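# Pour beans from clear cup into pot, set cup down

## Task

Tip every black bean out of the clear cup into the black pot, holding the cup just above the pot's rim so none spill, then place the emptied cup upright on the round table and release it.

## Robot and tools

Robot: two arms, left_arm and right_arm, each ending in a five-finger hand (left_arm has a left hand, mirrored). A fixed post stands behind the arms and a camera stand sits between them just behind their bases; avoid both.

Frames. Positions in results are in the scene frame: origin at table-top height midway between the nominal bases, +z up, +x out over the table, left_arm toward +y. Calibrated bases: left_arm (+0.021, +0.281, +0.001) m, right_arm (-0.050, -0.357, +0.003) m, each turned slightly about z. Each arm reports end_effector_position (m) and end_effector_quat_wxyz for its hand point, which sits 0.05 m in front of the palm and 0.15 m from the wrist face along the fingers. Hand-point axes: +z along straight fingers, +y out of the palm, +x across the palm away from the thumb on the right hand but toward the thumb on the left hand. Straight fingertips reach 0.06-0.07 m past the point along +z and lie 0.06 m behind it along -y. A wrist bracket on the little-finger side juts out and can strike things. Reported poses may be off by a few cm.

Row layout (shared by execute_actions and move): one flat list of 28 numbers in [-1, 1] covering both arms even if one is idle. Order: left dx, dy, dz, rx, ry, rz; left little, ring, middle, index, thumb_bend, thumb_turn; left force_limit, speed; then the same 14 for the right arm. The six pose numbers are offsets, not poses: measured from that arm's Hand target at the start of the action or move, along that Hand target's own axes. 1.0 equals 0.6 m for dx-dz and 180 degrees for rx-rz; rx, ry, rz form one rotation vector. All zeros means ask nothing new of that arm's pose.

Hand numbers are absolute targets: fingers +1 straight/open, -1 curled; thumb_bend +1 straight, -1 fully bent; thumb_turn +1 beside the palm, -1 in front of it facing the fingers. force_limit runs linearly from about 0 N at -1 to 10 N at +1 (15 N for the two thumb motors). speed runs from almost zero at -1 up to full at +0.48 and stays full above. For a soft grip close at speed -0.94 or lower. With the thumb turned in, the hand encloses objects roughly 0.035-0.065 m across. To leave a hand unchanged, resend the eight numbers of its last executed row; if none was executed yet, send its hand_measured six values plus hand_force_limit and hand_speed. A motor only starts when its target changes by at least 0.002. To squeeze harder, raise force_limit and send a target more closed than hand_measured; to loosen, send one more open.

execute_actions(actions, cameras): actions is a list of actions; each action is a list of 1-15 rows, each row one 1/30 s control step. A short action repeats its final row up to step 15. Every row of an action is offset from the same start pose, so repeating an offset in a new action moves further. cameras: list of names, ["all"], or []; by default images appear only for an empty actions list. An empty list is a way to look.

move(target, speed, blend, blocking, cameras): target is one 28-number row or a list of up to 15 rows; every row's offsets count from the Hand targets at the move's start, not from the previous row. speed is the path's top speed in m/s (0.002-4.3, default 0.25; turns capped at twice that in rad/s), one value or one per target. blend in m rounds corners between listed targets; 0 stops at each. All paths share a 10 s cap. The move does not avoid obstacles or the other arm; hands lag and overshoot more at high speed. Hand numbers of a later target are applied on arrival there. blocking=false returns after about 0.5 s while the motion continues. The result adds a move: line giving the ending (done, off_target, moving, held, fault) and any limits (paced = pose clipped, held = steps withheld).

wait(seconds): 0-3600, lets the scene run without new commands; returns early if a running move ends. stop(): brakes a running move. zoom_image(camera, region): camera is cam_high, cam_left_wrist or cam_right_wrist; region [x0, y0, x1, y1] in pixels, at most 504 per side, from the latest image. show_instructions(): shows reference pages. finished_scene(scene=1): ends the scene irreversibly.

Cameras: cam_high 896x504, cam_left_wrist and cam_right_wrist 672x504 (fisheye).

Reading results: Hand target is the last commanded pose after clipping; next offsets start there. Hands often rest 1-3 cm (sometimes 5 cm) short, usually low, from friction and weight; that is not contact. Resend the gap as an offset if needed. Orientation commands are clipped to within 40 degrees of the current one each step. hand_measured, hand_stopped_by (moving, target, force, stalled, fault) and hand_load_n follow the six-motor order; a load falling to about 0 signals a lost grip. Joint torques are raw drive outputs with offsets.

Avoid: spilling beans, dropping the cup even a few mm, releasing it while moving, knocking anything off the table, hitting fixed things or the pot hard, letting the two hands or arms press or collide, swinging a load fast, and holding arms stretched or loaded for long (motors heat; MOTOR HOT at 85 °C, arm drops at 100 °C). A stopped arm keeps pushing until commanded back past its hand point. Loose objects may get nudged occasionally.

Each tool is called after "Request:" by a JSON object that holds its "name" and its "arguments".

Reference images:

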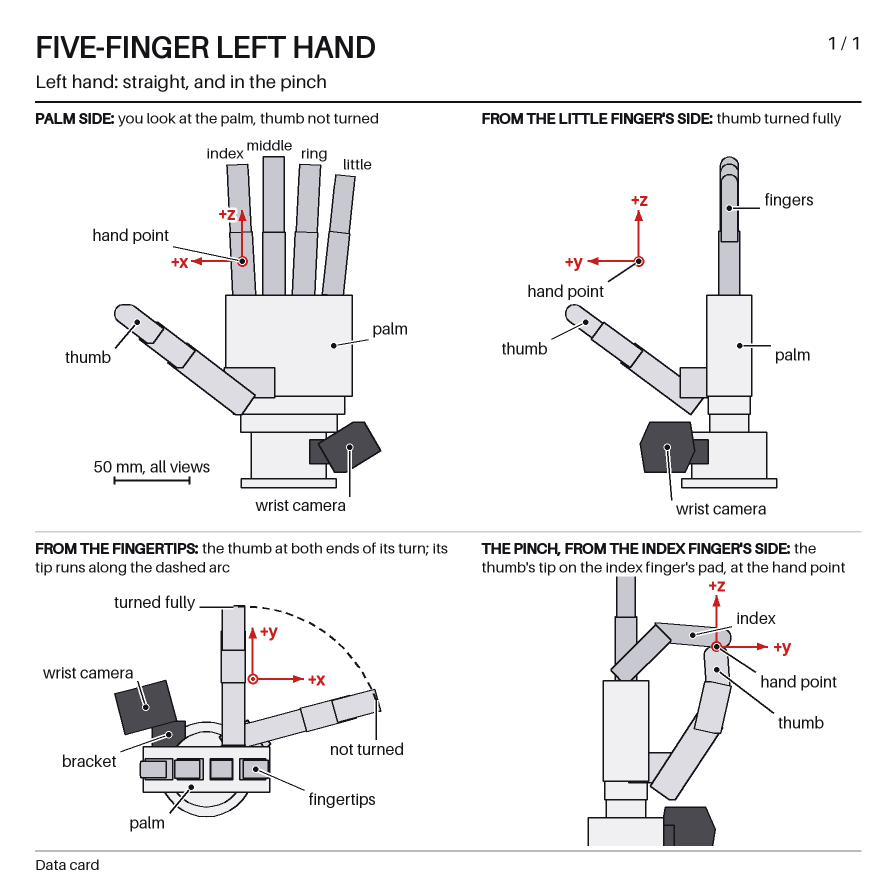

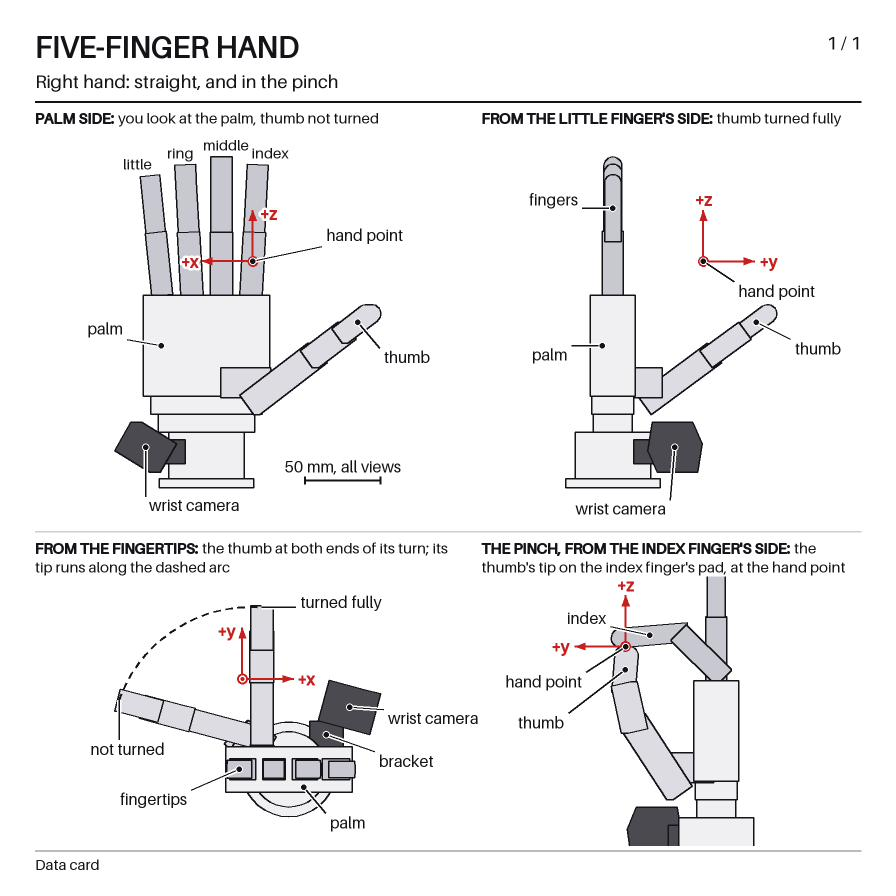

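## Session

Request:
{"name": "execute_actions", "arguments": {"actions": []}}

Scene clock: 0.00 s.
left_arm: end_effector_position=(+0.5437, +0.5478, +0.1650) hand_measured=(+1.000, +1.000, +1.000, +1.000, +1.000, +1.000) hand_load_n=(+0.5, +0.0, +0.0, +0.5, +0.0, +0.0) hand_stopped_by=(target, target, target, target, target, target) hand_force_limit=0.00 hand_speed=-0.80 end_effector_quat_wxyz=(-0.061, +0.767, -0.638, +0.019) | right_arm: end_effector_position=(+0.4180, -0.0394, +0.1814) hand_measured=(+1.000, +1.000, +1.000, +1.000, +1.000, +1.000) hand_load_n=(+0.0, +0.0, +0.0, +0.0, +0.0, +0.0) hand_stopped_by=(target, target, target, target, target, target) hand_force_limit=0.00 hand_speed=-0.80 end_effector_quat_wxyz=(-0.226, +0.801, -0.019, +0.554)
Joint positions: left_arm=[0.515 1.988 1.961 -1.417 -0.012 0.306] | right_arm=[0.814 1.405 0.827 0.262 0.412 -1.029]
Joint velocities: within noise
Joint torques (N m): no reading
Motor temperatures (°C): left_arm=[28 27 28 28 28 28] | right_arm=[25 25 28 25 26 27]
Heat: left arm: hottest waist 28 °C; right arm: hottest elbow 28 °C.
Hand target: left_arm +0.5497, +0.5510, +0.1759; -0.075, +0.766, -0.638, +0.024 | right_arm +0.4243, -0.0331, +0.1997; -0.237, +0.790, -0.024, +0.564

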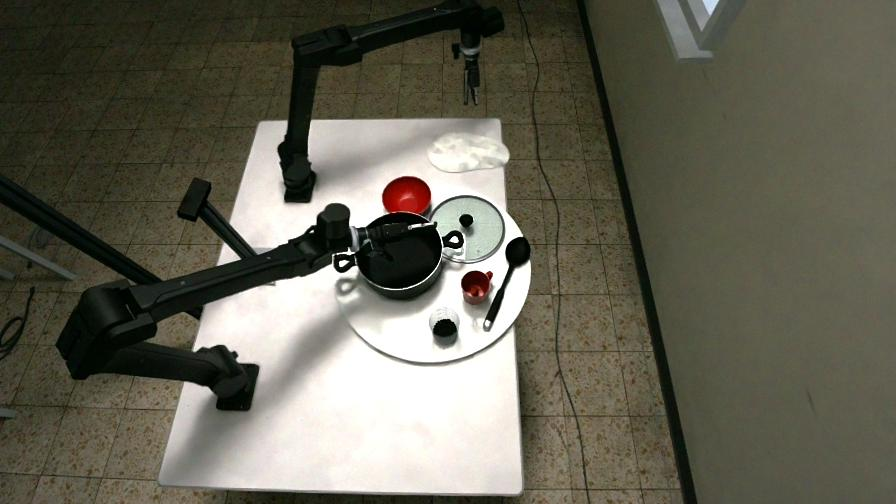

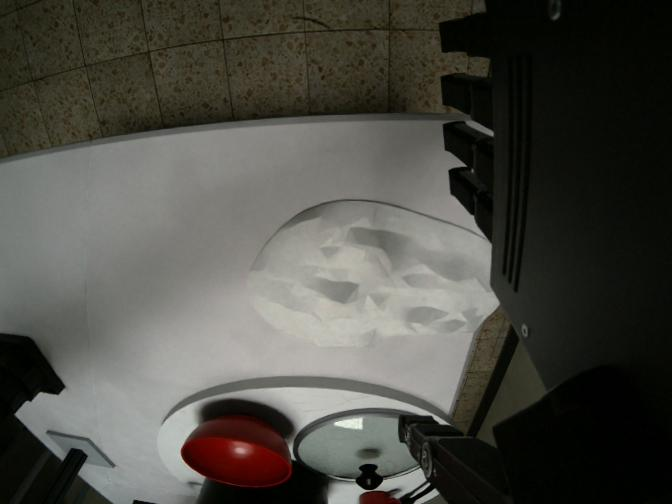

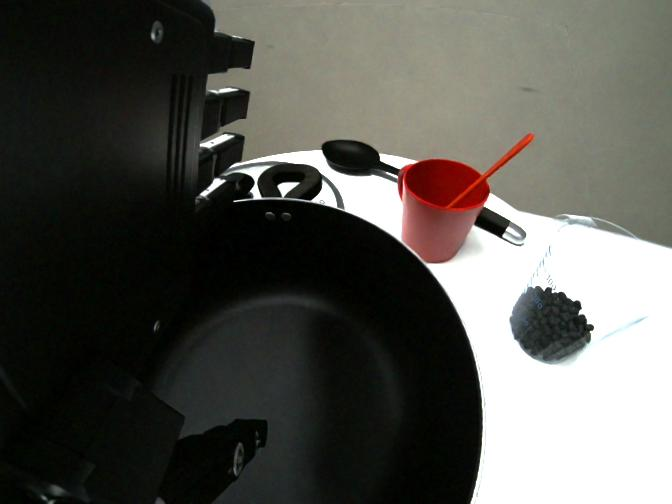

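Request:
{"name": "zoom_image", "arguments": {"camera": "cam_high", "region": [330, 170, 550, 370]}}

Request:
{"name": "zoom_image", "arguments": {"camera": "cam_right_wrist", "region": [380, 130, 672, 400]}}

Scaled by 2.291.

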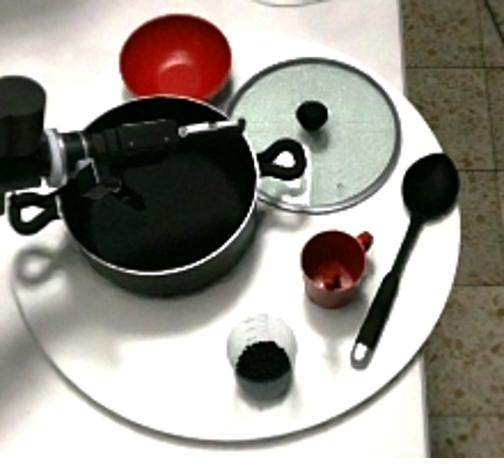

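Scaled by 1.726 from the camera's image (finer frame: 960x720).

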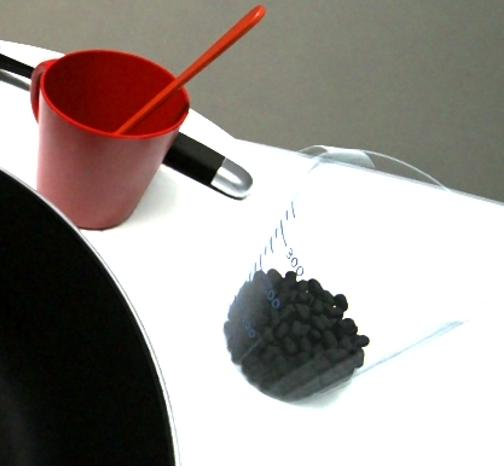

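Request:
{"name": "zoom_image", "arguments": {"camera": "cam_high", "region": [410, 290, 480, 360]}}

Request:
{"name": "zoom_image", "arguments": {"camera": "cam_high", "region": [330, 200, 470, 310]}}

Request:
{"name": "zoom_image", "arguments": {"camera": "cam_right_wrist", "region": [0, 0, 504, 504]}}

Scaled by 7.200.

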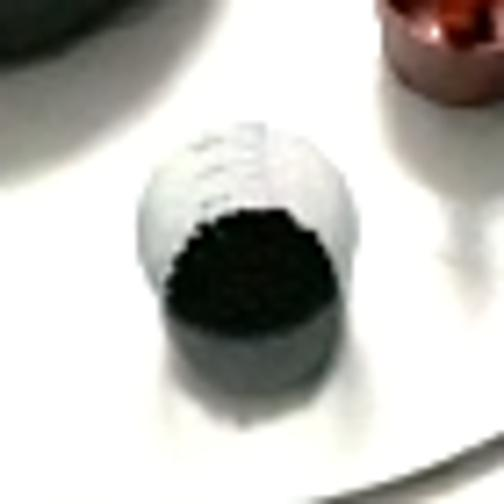

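Scaled by 3.600.

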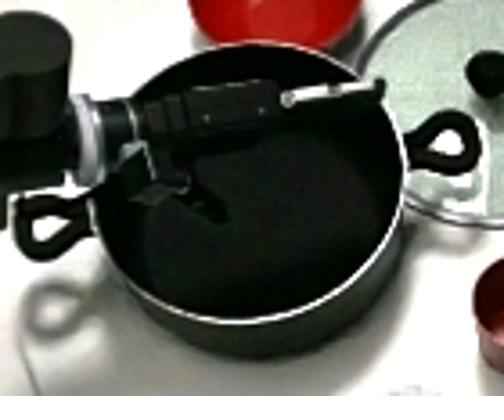

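Scaled by 1.000.

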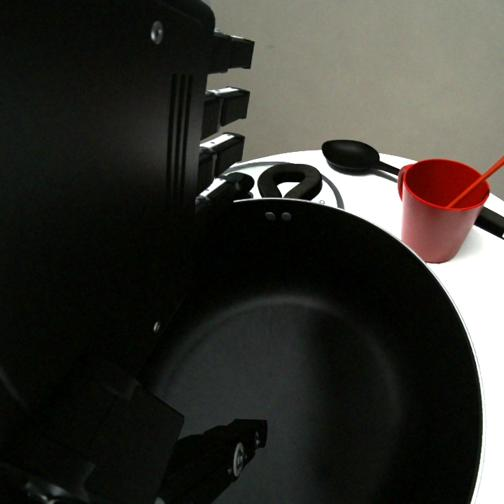

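Request:
{"name": "move", "arguments": {"target": [0,0,0,0,0,0,1,1,1,1,1,1,0,-0.8,0.176,-0.0803,-0.0499,0,0,0,1,1,1,1,1,1,0,-0.8], "speed": 0.15, "cameras": ["cam_high","cam_right_wrist"]}}

Scene clock: 183.17 s.
left_arm: end_effector_position=(+0.5437, +0.5478, +0.1650) hand_measured=(+1.000, +1.000, +1.000, +1.000, +1.000, +1.000) hand_load_n=(+0.0, +0.0, +0.0, +0.0, +0.0, +0.0) hand_stopped_by=(target, target, target, target, target, target) hand_force_limit=0.00 hand_speed=-0.80 end_effector_quat_wxyz=(-0.061, +0.767, -0.638, +0.019) | right_arm: end_effector_position=(+0.4180, -0.0394, +0.2884) hand_measured=(+1.000, +1.000, +1.000, +1.000, +1.000, +1.000) hand_load_n=(+0.0, +0.0, +0.0, +0.0, +0.0, +0.0) hand_stopped_by=(target, target, target, target, target, target) hand_force_limit=0.00 hand_speed=-0.80 end_effector_quat_wxyz=(-0.223, +0.804, -0.018, +0.551)
Joint positions: left_arm=[0.515 1.988 1.961 -1.417 -0.012 0.306] | right_arm=[0.814 1.279 1.022 -0.069 0.412 -1.029]
Joint torques (N m): left_arm=[-0.03 -18.96 11.25 0.99 -0.03 -0.1] | right_arm=[-0.21 -8.94 12.89 0.99 0.18 -0.1]
Motor temperatures (°C): left_arm=[28 37 40 27 28 28] | right_arm=[25 28 39 25 25 26]
Heat: left arm: hottest elbow 40 °C; right arm: hottest elbow 39 °C.
Hand target: left_arm +0.5497, +0.5510, +0.1759; -0.075, +0.766, -0.638, +0.024 | right_arm +0.4244, -0.0330, +0.3197; -0.237, +0.790, -0.024, +0.564
Off the commanded pose: left_arm 0.013 m, 2 deg | right_arm 0.032 m, 3 deg.
move: off_target (right_arm)

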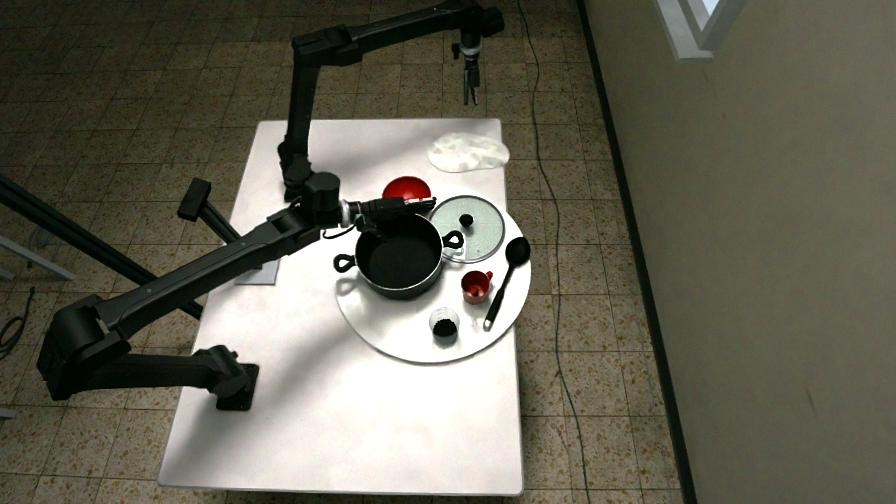

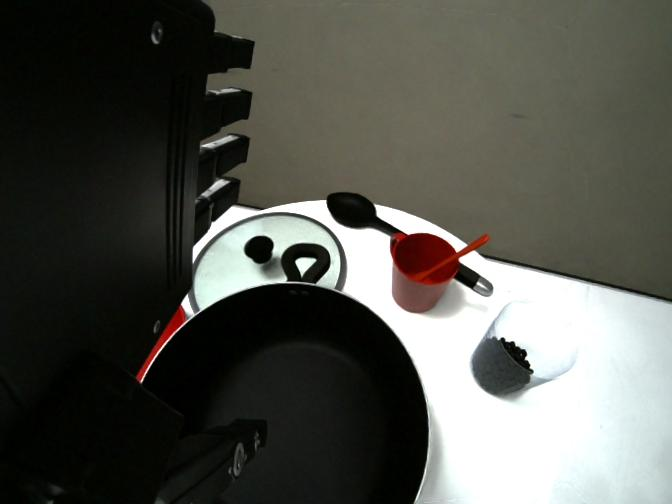

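Request:
{"name": "move", "arguments": {"target": [0,0,0,0,0,0,1,1,1,1,1,1,0,-0.8,0.067,0.3313,-0.2298,0.006,0.0452,0.871,1,1,1,1,1,-1,0,0], "speed": 0.3, "cameras": ["cam_high","cam_right_wrist"]}}

Scene clock: 206.50 s.
left_arm: end_effector_position=(+0.5437, +0.5478, +0.1650) hand_measured=(+1.000, +1.000, +1.000, +1.000, +1.000, +1.000) hand_load_n=(+0.0, +0.0, +0.0, -0.5, +0.0, +0.0) hand_stopped_by=(target, target, target, target, target, target) hand_force_limit=0.00 hand_speed=-0.80 end_effector_quat_wxyz=(-0.061, +0.767, -0.638, +0.019) | right_arm: end_effector_position=(+0.3588, -0.2666, +0.2974) hand_measured=(+1.000, +1.000, +1.000, +1.000, +1.000, -1.000) hand_load_n=(+0.0, -0.5, -0.5, +0.0, +0.0, -0.5) hand_stopped_by=(target, target, target, target, target, target) hand_force_limit=0.00 hand_speed=0.00 end_effector_quat_wxyz=(+0.590, -0.110, +0.796, +0.078)
Joint positions: left_arm=[0.515 1.988 1.961 -1.417 -0.012 0.306] | right_arm=[-0.06 0.774 0.511 -0.051 -0.334 1.459]
Joint torques (N m): left_arm=[-0.09 -19.02 11.26 0.98 -0.04 -0.1] | right_arm=[-0.38 -3.31 9.43 2.48 -0.22 0.11]
Heat: left arm: hottest elbow 40 °C; right arm: hottest elbow 39 °C.
Hand target: left_arm +0.5497, +0.5510, +0.1759; -0.075, +0.766, -0.638, +0.024 | right_arm +0.3599, -0.2694, +0.3100; +0.604, -0.104, +0.786, +0.079
Off the commanded pose: left_arm 0.013 m, 2 deg | right_arm 0.013 m, 2 deg.
move: off_target (right_arm)

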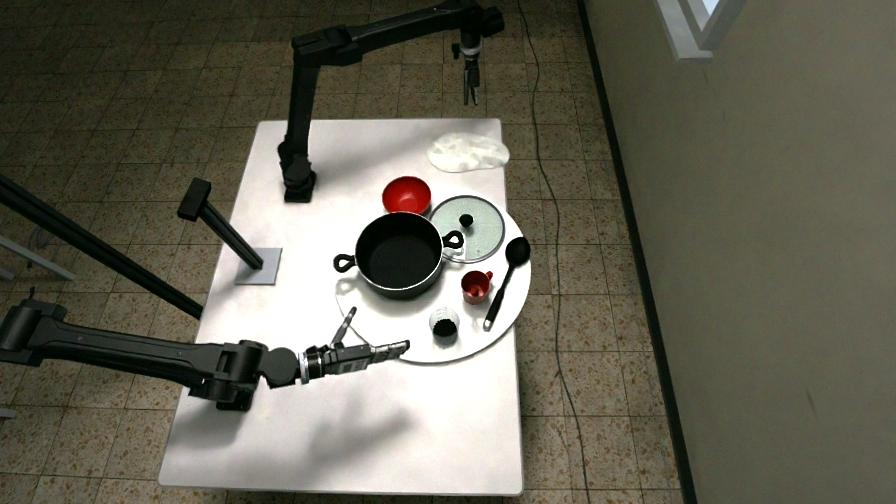

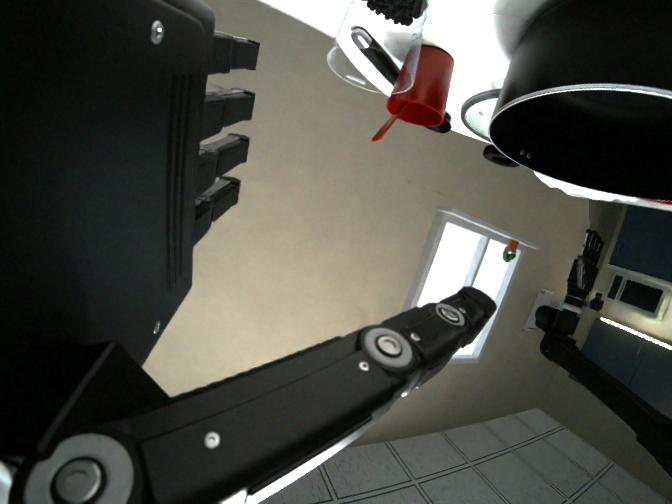

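Request:
{"name": "move", "arguments": {"target": [0,0,0,0,0,0,1,1,1,1,1,1,0,-0.8,0.111,-0.0075,0.165,0,0,0,1,1,1,1,1,-1,0,0], "speed": 0.2, "cameras": ["cam_high","cam_right_wrist"]}}

Request:
{"name": "zoom_image", "arguments": {"camera": "cam_high", "region": [340, 230, 520, 390]}}

Scene clock: 222.77 s.
left_arm: end_effector_position=(+0.5437, +0.5478, +0.1650) hand_measured=(+1.000, +1.000, +1.000, +1.000, +1.000, +1.000) hand_load_n=(+0.0, +0.0, +0.0, +0.0, +0.0, +0.0) hand_stopped_by=(target, target, target, target, target, target) hand_force_limit=0.00 hand_speed=-0.80 end_effector_quat_wxyz=(-0.061, +0.767, -0.638, +0.019) | right_arm: end_effector_position=(+0.4301, -0.2571, +0.2004) hand_measured=(+1.000, +1.000, +1.000, +1.000, +1.000, -1.000) hand_load_n=(+0.0, +0.0, +0.0, +0.0, +0.0, -0.5) hand_stopped_by=(target, target, target, target, target, target) hand_force_limit=0.00 hand_speed=0.00 end_effector_quat_wxyz=(+0.585, -0.105, +0.800, +0.076)
Joint positions: left_arm=[0.515 1.988 1.961 -1.417 -0.012 0.306] | right_arm=[-0.005 1.224 0.477 0.426 -0.273 1.48]
Joint torques (N m): left_arm=[0.03 -18.96 11.28 0.99 -0.04 -0.09] | right_arm=[2.02 -7 8.85 2.39 0.08 0.13]
Heat: left arm: hottest elbow 40 °C; right arm: hottest elbow 38 °C.
Hand target: left_arm +0.5497, +0.5510, +0.1759; -0.075, +0.766, -0.638, +0.024 | right_arm +0.4368, -0.2535, +0.2199; +0.604, -0.104, +0.787, +0.079
Off the commanded pose: left_arm 0.013 m, 2 deg | right_arm 0.021 m, 3 deg.
move: off_target (right_arm)

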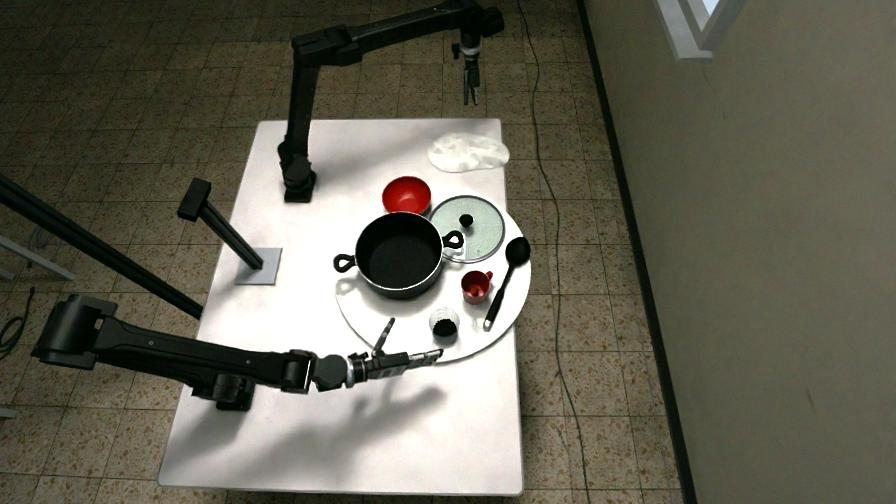

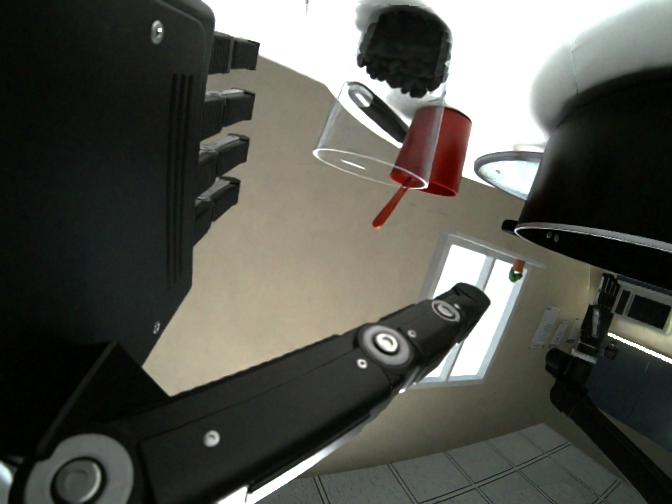

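Scaled by 2.800.

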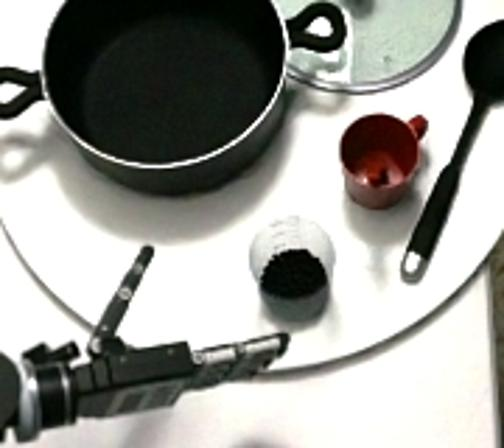

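Request:
{"name": "move", "arguments": {"target": [0,0,0,0,0,0,1,1,1,1,1,1,0,-0.8,0.129,0.005,0.035,0,0,0,1,1,1,1,1,-1,0,0], "speed": 0.12, "cameras": ["cam_high","cam_right_wrist"]}}

Request:
{"name": "zoom_image", "arguments": {"camera": "cam_right_wrist", "region": [180, 0, 672, 400]}}

Request:
{"name": "zoom_image", "arguments": {"camera": "cam_high", "region": [340, 270, 500, 390]}}

Scene clock: 233.03 s.
left_arm: end_effector_position=(+0.5437, +0.5478, +0.1650) hand_measured=(+1.000, +1.000, +1.000, +1.000, +1.000, +1.000) hand_load_n=(+0.0, +0.0, +0.0, +0.0, +0.0, +0.0) hand_stopped_by=(target, target, target, target, target, target) hand_force_limit=0.00 hand_speed=-0.80 end_effector_quat_wxyz=(-0.061, +0.767, -0.638, +0.019) | right_arm: end_effector_position=(+0.4343, -0.2547, +0.1314) hand_measured=(+1.000, +1.000, +1.000, +1.000, +1.000, -1.000) hand_load_n=(+0.0, +0.0, +0.0, +0.0, +0.0, +0.0) hand_stopped_by=(target, target, target, target, target, target) hand_force_limit=0.00 hand_speed=0.00 end_effector_quat_wxyz=(+0.594, -0.106, +0.794, +0.074)
Joint positions: left_arm=[0.515 1.988 1.961 -1.417 -0.012 0.306] | right_arm=[0.003 1.495 0.413 0.783 -0.263 1.483]
Joint torques (N m): left_arm=[-0.15 -18.84 11.23 0.98 -0.04 -0.1] | right_arm=[0.5 -7.3 5.46 2.04 0.08 0.09]
Heat: left arm: hottest elbow 40 °C; right arm: hottest elbow 37 °C.
Hand target: left_arm +0.5497, +0.5510, +0.1759; -0.075, +0.766, -0.638, +0.024 | right_arm +0.4363, -0.2508, +0.1395; +0.604, -0.104, +0.787, +0.079
Off the commanded pose: left_arm 0.013 m, 2 deg | right_arm 0.009 m, 2 deg.
move: done

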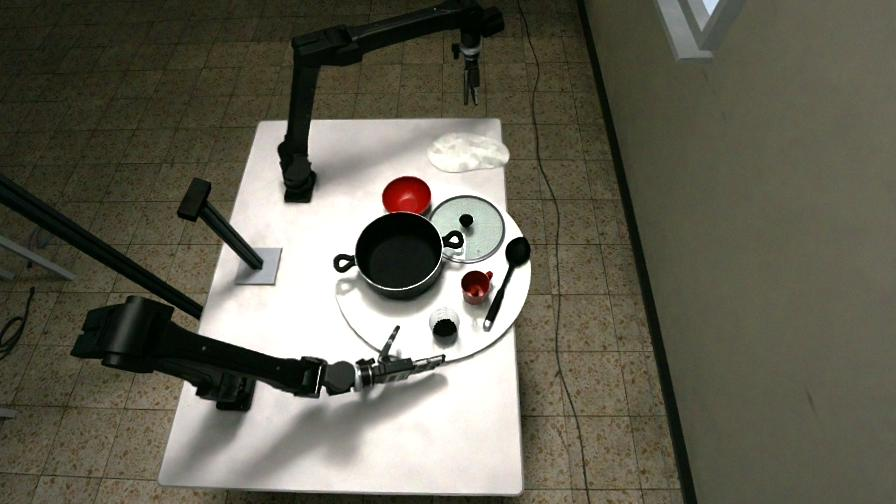

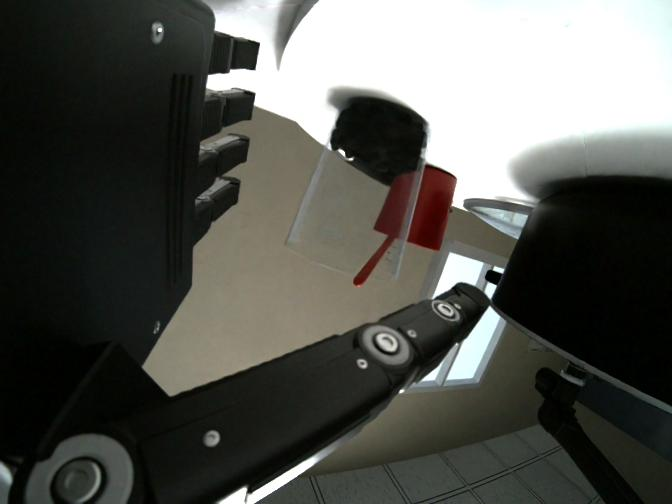

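Scaled by 1.024 from the camera's image (finer frame: 960x720).

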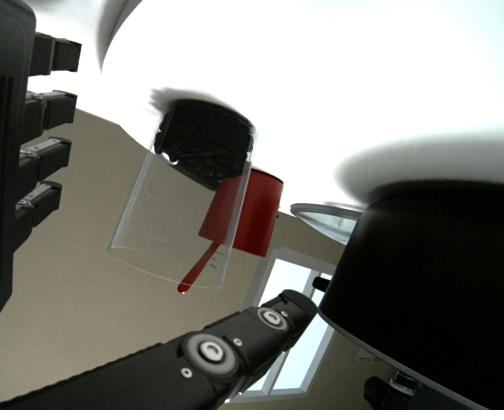

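Scaled by 3.150.

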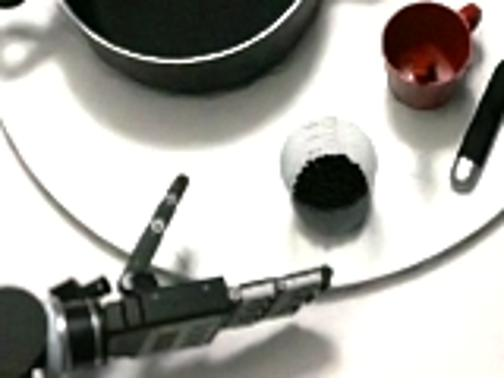

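Request:
{"name": "move", "arguments": {"target": [0,0,0,0,0,0,1,1,1,1,1,1,0,-0.8,-0.0417,0.0247,0.0938,0,0,0,1,1,1,1,1,-1,0,0], "speed": 0.08, "cameras": ["cam_high","cam_right_wrist"]}}

Request:
{"name": "zoom_image", "arguments": {"camera": "cam_right_wrist", "region": [180, 0, 672, 400]}}

Request:
{"name": "zoom_image", "arguments": {"camera": "cam_high", "region": [380, 280, 500, 380]}}

Scene clock: 300.17 s.
left_arm: end_effector_position=(+0.5437, +0.5478, +0.1650) hand_measured=(+1.000, +1.000, +1.000, +1.000, +1.000, +1.000) hand_load_n=(+0.0, +0.0, +0.0, +0.0, +0.0, +0.0) hand_stopped_by=(target, target, target, target, target, target) hand_force_limit=0.00 hand_speed=-0.80 end_effector_quat_wxyz=(-0.061, +0.767, -0.638, +0.019) | right_arm: end_effector_position=(+0.4794, -0.2250, +0.1388) hand_measured=(+1.000, +1.000, +1.000, +1.000, +1.000, -1.000) hand_load_n=(+0.0, +0.0, +0.0, +0.0, +0.0, +0.0) hand_stopped_by=(target, target, target, target, target, target) hand_force_limit=0.00 hand_speed=0.00 end_effector_quat_wxyz=(+0.597, -0.108, +0.791, +0.074)
Joint positions: left_arm=[0.515 1.988 1.961 -1.417 -0.012 0.306] | right_arm=[0.088 1.571 0.539 0.748 -0.184 1.505]
Joint torques (N m): left_arm=[0.03 -18.9 11.25 1.01 -0.05 -0.1] | right_arm=[0.67 -8.29 8.17 1.09 0.06 0.08]
Motor temperatures (°C): left_arm=[28 38 41 27 27 28] | right_arm=[25 27 34 26 25 26]
Heat: left arm: hottest elbow 41 °C; right arm: hottest elbow 34 °C.
Hand target: left_arm +0.5497, +0.5510, +0.1759; -0.075, +0.766, -0.638, +0.024 | right_arm +0.4912, -0.2206, +0.1492; +0.604, -0.104, +0.787, +0.079
Off the commanded pose: left_arm 0.013 m, 2 deg | right_arm 0.016 m, 1 deg.
move: off_target (right_arm)

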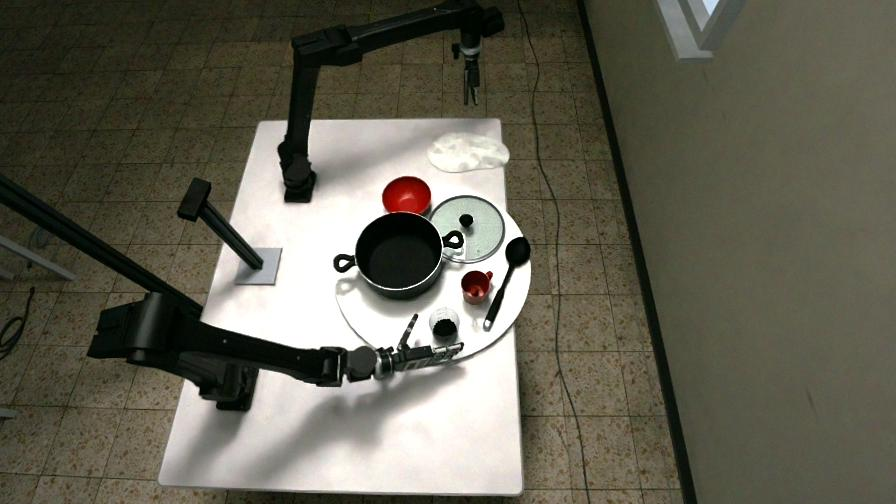

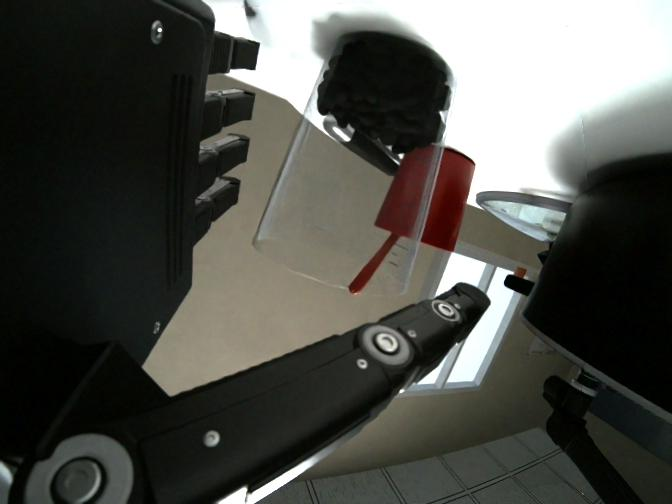

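Scaled by 1.024 from the camera's image (finer frame: 960x720).

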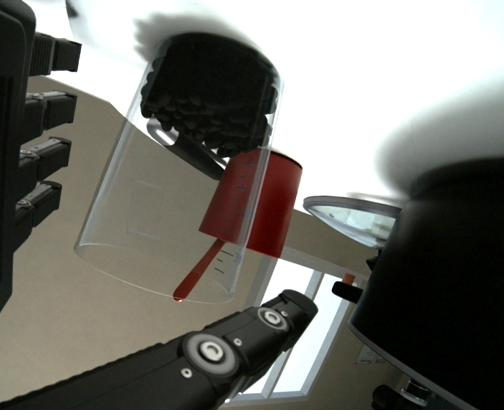

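Scaled by 4.200.

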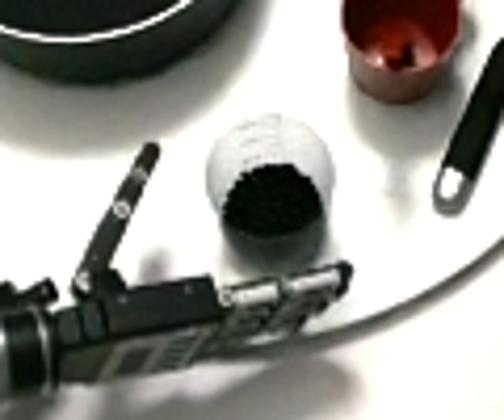

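Request:
{"name": "move", "arguments": {"target": [0,0,0,0,0,0,1,1,1,1,1,1,0,-0.8,-0.0143,0.013,0.0342,0,0,0,1,1,1,1,1,-1,0,0], "speed": 0.06, "cameras": ["cam_high","cam_right_wrist"]}}

Request:
{"name": "zoom_image", "arguments": {"camera": "cam_right_wrist", "region": [180, 0, 672, 400]}}

Request:
{"name": "zoom_image", "arguments": {"camera": "cam_high", "region": [380, 280, 500, 380]}}

Scene clock: 341.47 s.
left_arm: end_effector_position=(+0.5437, +0.5478, +0.1650) hand_measured=(+1.000, +1.000, +1.000, +1.000, +1.000, +1.000) hand_load_n=(+0.0, +0.0, +0.0, +0.0, +0.0, +0.0) hand_stopped_by=(target, target, target, target, target, target) hand_force_limit=0.00 hand_speed=-0.80 end_effector_quat_wxyz=(-0.061, +0.767, -0.638, +0.019) | right_arm: end_effector_position=(+0.4985, -0.2124, +0.1410) hand_measured=(+1.000, +1.000, +1.000, +1.000, +1.000, -1.000) hand_load_n=(+0.0, +0.0, +0.0, +0.0, +0.0, +0.0) hand_stopped_by=(target, target, target, target, target, target) hand_force_limit=0.00 hand_speed=0.00 end_effector_quat_wxyz=(+0.597, -0.108, +0.792, +0.074)
Joint positions: left_arm=[0.515 1.988 1.961 -1.417 -0.012 0.306] | right_arm=[0.118 1.603 0.595 0.723 -0.155 1.513]
Joint torques (N m): left_arm=[-0.03 -18.96 11.26 0.96 -0.04 -0.1] | right_arm=[0.38 -9.11 8.29 0.98 0.11 0.14]
Heat: left arm: hottest elbow 42 °C; right arm: hottest elbow 34 °C.
Hand target: left_arm +0.5497, +0.5510, +0.1759; -0.075, +0.766, -0.638, +0.024 | right_arm +0.5104, -0.2073, +0.1520; +0.604, -0.104, +0.787, +0.079
Off the commanded pose: left_arm 0.013 m, 2 deg | right_arm 0.017 m, 1 deg.
move: off_target (right_arm)

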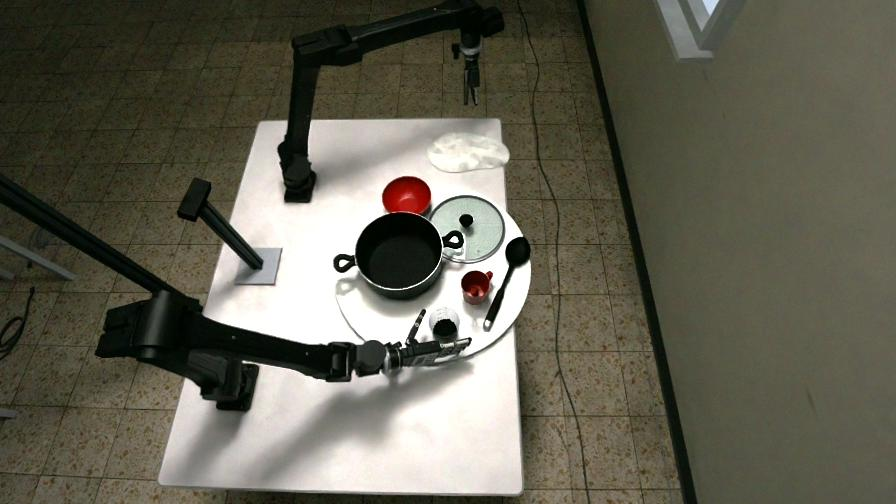

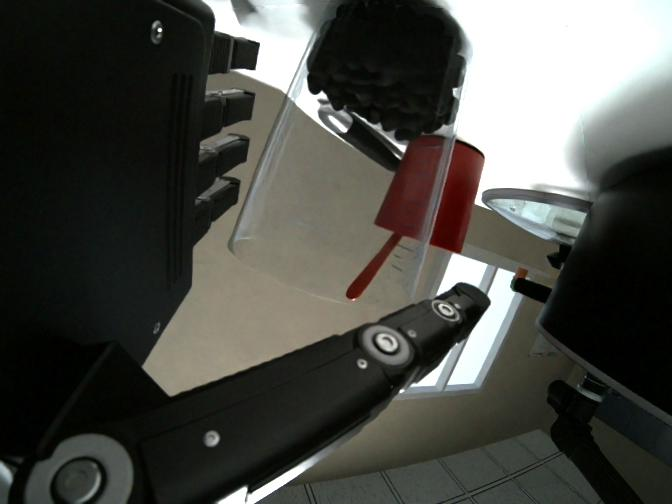

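Scaled by 1.024 from the camera's image (finer frame: 960x720).

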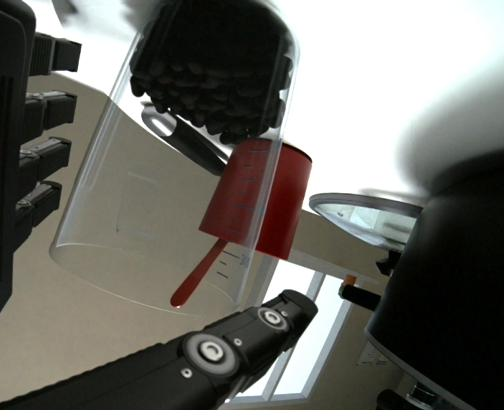

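Scaled by 4.200.

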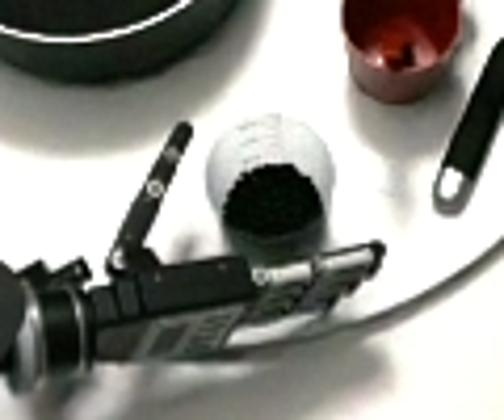

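Request:
{"name": "move", "arguments": {"target": [0,0,0,0,0,0,1,1,1,1,1,1,0,-0.8,-0.0098,0.0082,0.037,0,0,0,1,1,1,1,1,-1,0,0], "speed": 0.06, "cameras": ["cam_high","cam_right_wrist"]}}

Request:
{"name": "zoom_image", "arguments": {"camera": "cam_right_wrist", "region": [180, 0, 672, 400]}}

Request:
{"name": "zoom_image", "arguments": {"camera": "cam_high", "region": [380, 280, 500, 380]}}

Scene clock: 356.23 s.
left_arm: end_effector_position=(+0.5437, +0.5478, +0.1650) hand_measured=(+1.000, +1.000, +1.000, +1.000, +1.000, +1.000) hand_load_n=(+0.0, +0.0, +0.0, +0.0, +0.0, +0.0) hand_stopped_by=(target, target, target, target, target, target) hand_force_limit=0.00 hand_speed=-0.80 end_effector_quat_wxyz=(-0.061, +0.767, -0.638, +0.019) | right_arm: end_effector_position=(+0.5188, -0.2020, +0.1399) hand_measured=(+1.000, +1.000, +1.000, +1.000, +1.000, -1.000) hand_load_n=(+0.0, +0.0, +0.0, +0.0, +0.0, +0.0) hand_stopped_by=(target, target, target, target, target, target) hand_force_limit=0.00 hand_speed=0.00 end_effector_quat_wxyz=(+0.596, -0.108, +0.792, +0.074)
Joint positions: left_arm=[0.515 1.988 1.961 -1.417 -0.012 0.306] | right_arm=[0.138 1.647 0.655 0.706 -0.136 1.519]
Joint torques (N m): left_arm=[-0.09 -18.96 11.28 1.01 -0.04 -0.09] | right_arm=[1.2 -9.47 8.59 1.35 0.15 0.12]
Heat: left arm: hottest elbow 42 °C; right arm: hottest elbow 34 °C.
Hand target: left_arm +0.5497, +0.5510, +0.1759; -0.075, +0.766, -0.638, +0.024 | right_arm +0.5313, -0.1967, +0.1519; +0.603, -0.104, +0.787, +0.079
Off the commanded pose: left_arm 0.013 m, 2 deg | right_arm 0.018 m, 1 deg.
move: off_target (right_arm)

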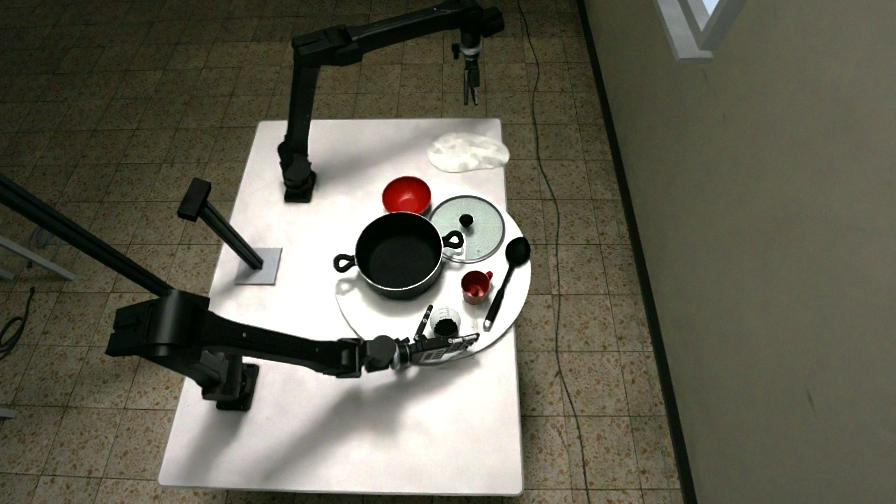

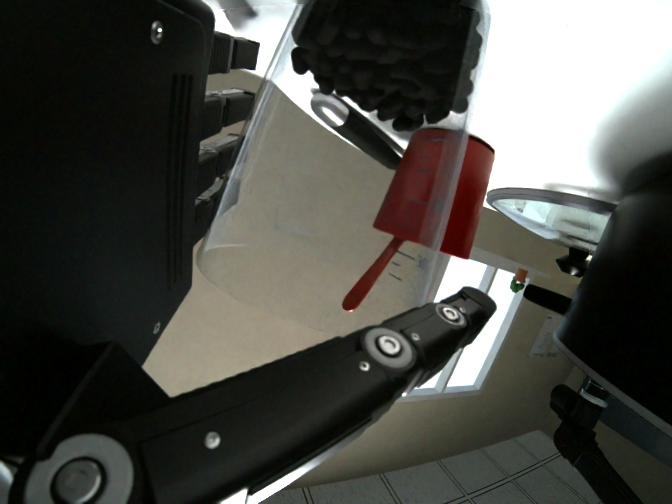

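Scaled by 1.024 from the camera's image (finer frame: 960x720).

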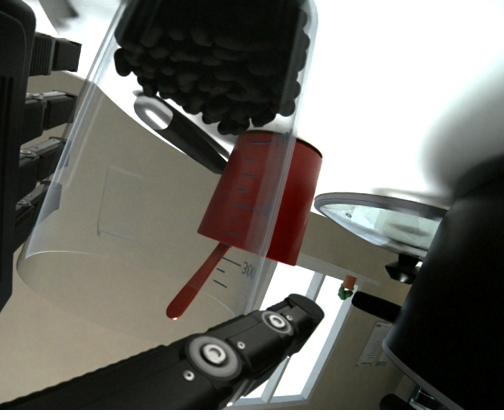

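Scaled by 4.200.

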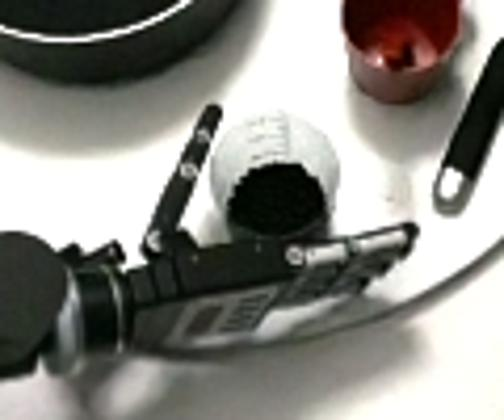

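Request:
{"name": "move", "arguments": {"target": [0,0,0,0,0,0,1,1,1,1,1,1,0,-0.8,0,0,0,0,0,0,-0.3,-0.3,-0.3,-0.3,1,-1,-0.6,-0.92], "cameras": []}}

Request:
{"name": "wait", "arguments": {"seconds": 3, "cameras": ["cam_high","cam_right_wrist"]}}

Request:
{"name": "zoom_image", "arguments": {"camera": "cam_high", "region": [380, 280, 500, 380]}}

Scene clock: 368.70 s.
left_arm: end_effector_position=(+0.5437, +0.5478, +0.1650) hand_measured=(+1.000, +1.000, +1.000, +1.000, +1.000, +1.000) hand_load_n=(+0.0, +0.0, +0.0, +0.0, +0.0, +0.0) hand_stopped_by=(target, target, target, target, target, target) hand_force_limit=0.00 hand_speed=-0.80 end_effector_quat_wxyz=(-0.061, +0.767, -0.638, +0.019) | right_arm: end_effector_position=(+0.5196, -0.2025, +0.1403) hand_measured=(+0.470, +0.426, +0.372, +0.424, +1.000, -1.000) hand_load_n=(+0.0, +1.0, +3.5, +1.0, +0.5, +0.5) hand_stopped_by=(force, force, force, force, target, target) hand_force_limit=-0.60 hand_speed=-0.92 end_effector_quat_wxyz=(+0.596, -0.107, +0.792, +0.073)
Joint positions: left_arm=[0.515 1.988 1.961 -1.417 -0.012 0.306] | right_arm=[0.138 1.648 0.656 0.706 -0.133 1.521]
Joint torques (N m): left_arm=[-0.15 -18.96 11.22 1.01 -0.04 -0.1] | right_arm=[0.38 -9.41 8.38 1.22 0.01 0.14]
Heat: left arm: hottest elbow 42 °C; right arm: hottest elbow 35 °C.
Hand target: left_arm +0.5497, +0.5510, +0.1759; -0.075, +0.766, -0.638, +0.024 | right_arm +0.5314, -0.1968, +0.1519; +0.603, -0.104, +0.787, +0.079
Off the commanded pose: left_arm 0.013 m, 2 deg | right_arm 0.018 m, 1 deg.
move: done

Scene clock: 371.70 s.
left_arm: end_effector_position=(+0.5437, +0.5478, +0.1650) hand_measured=(+1.000, +1.000, +1.000, +1.000, +1.000, +1.000) hand_load_n=(+0.0, +0.0, +0.0, +0.0, -0.5, +0.0) hand_stopped_by=(target, target, target, target, target, target) hand_force_limit=0.00 hand_speed=-0.80 end_effector_quat_wxyz=(-0.061, +0.767, -0.638, +0.019) | right_arm: end_effector_position=(+0.5196, -0.2025, +0.1403) hand_measured=(+0.470, +0.426, +0.372, +0.424, +1.000, -1.000) hand_load_n=(+0.0, +1.0, +3.0, +1.0, +0.5, +0.5) hand_stopped_by=(force, force, force, force, target, target) hand_force_limit=-0.60 hand_speed=-0.92 end_effector_quat_wxyz=(+0.596, -0.107, +0.792, +0.073)
Joint positions: left_arm=[0.515 1.988 1.961 -1.417 -0.012 0.306] | right_arm=[0.138 1.648 0.656 0.706 -0.133 1.521]
Joint torques (N m): left_arm=[-0.09 -18.84 11.22 0.99 -0.04 -0.1] | right_arm=[0.91 -9.41 8.27 1.16 -0.01 0.1]
Heat: left arm: hottest elbow 42 °C; right arm: hottest elbow 35 °C.
Hand target: left_arm +0.5497, +0.5510, +0.1759; -0.075, +0.766, -0.638, +0.024 | right_arm +0.5314, -0.1968, +0.1519; +0.603, -0.104, +0.787, +0.079
Off the commanded pose: left_arm 0.013 m, 2 deg | right_arm 0.018 m, 1 deg.
wait: 3.00 s; at rest by 0.17 s

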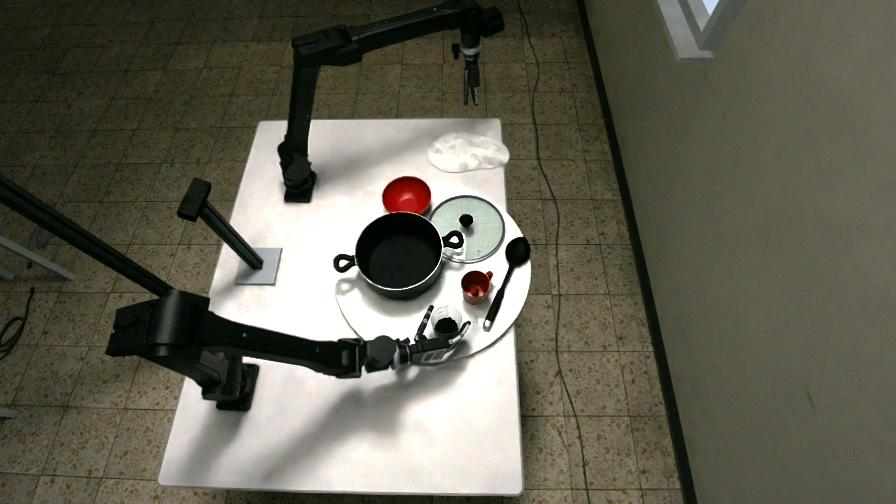

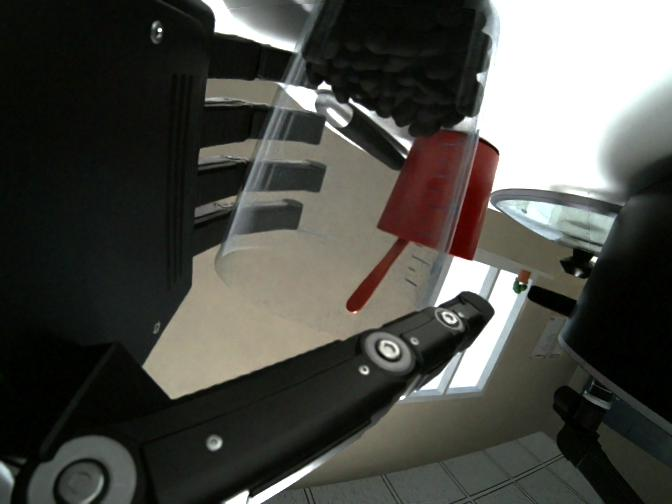

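Scaled by 4.200.

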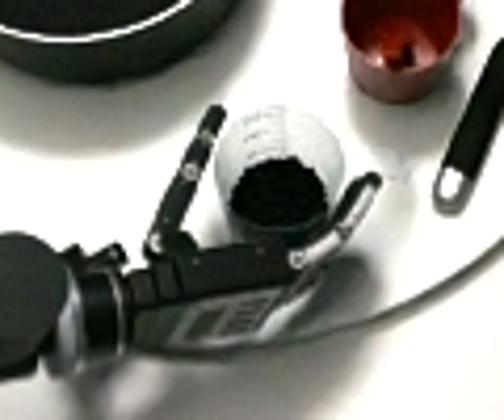

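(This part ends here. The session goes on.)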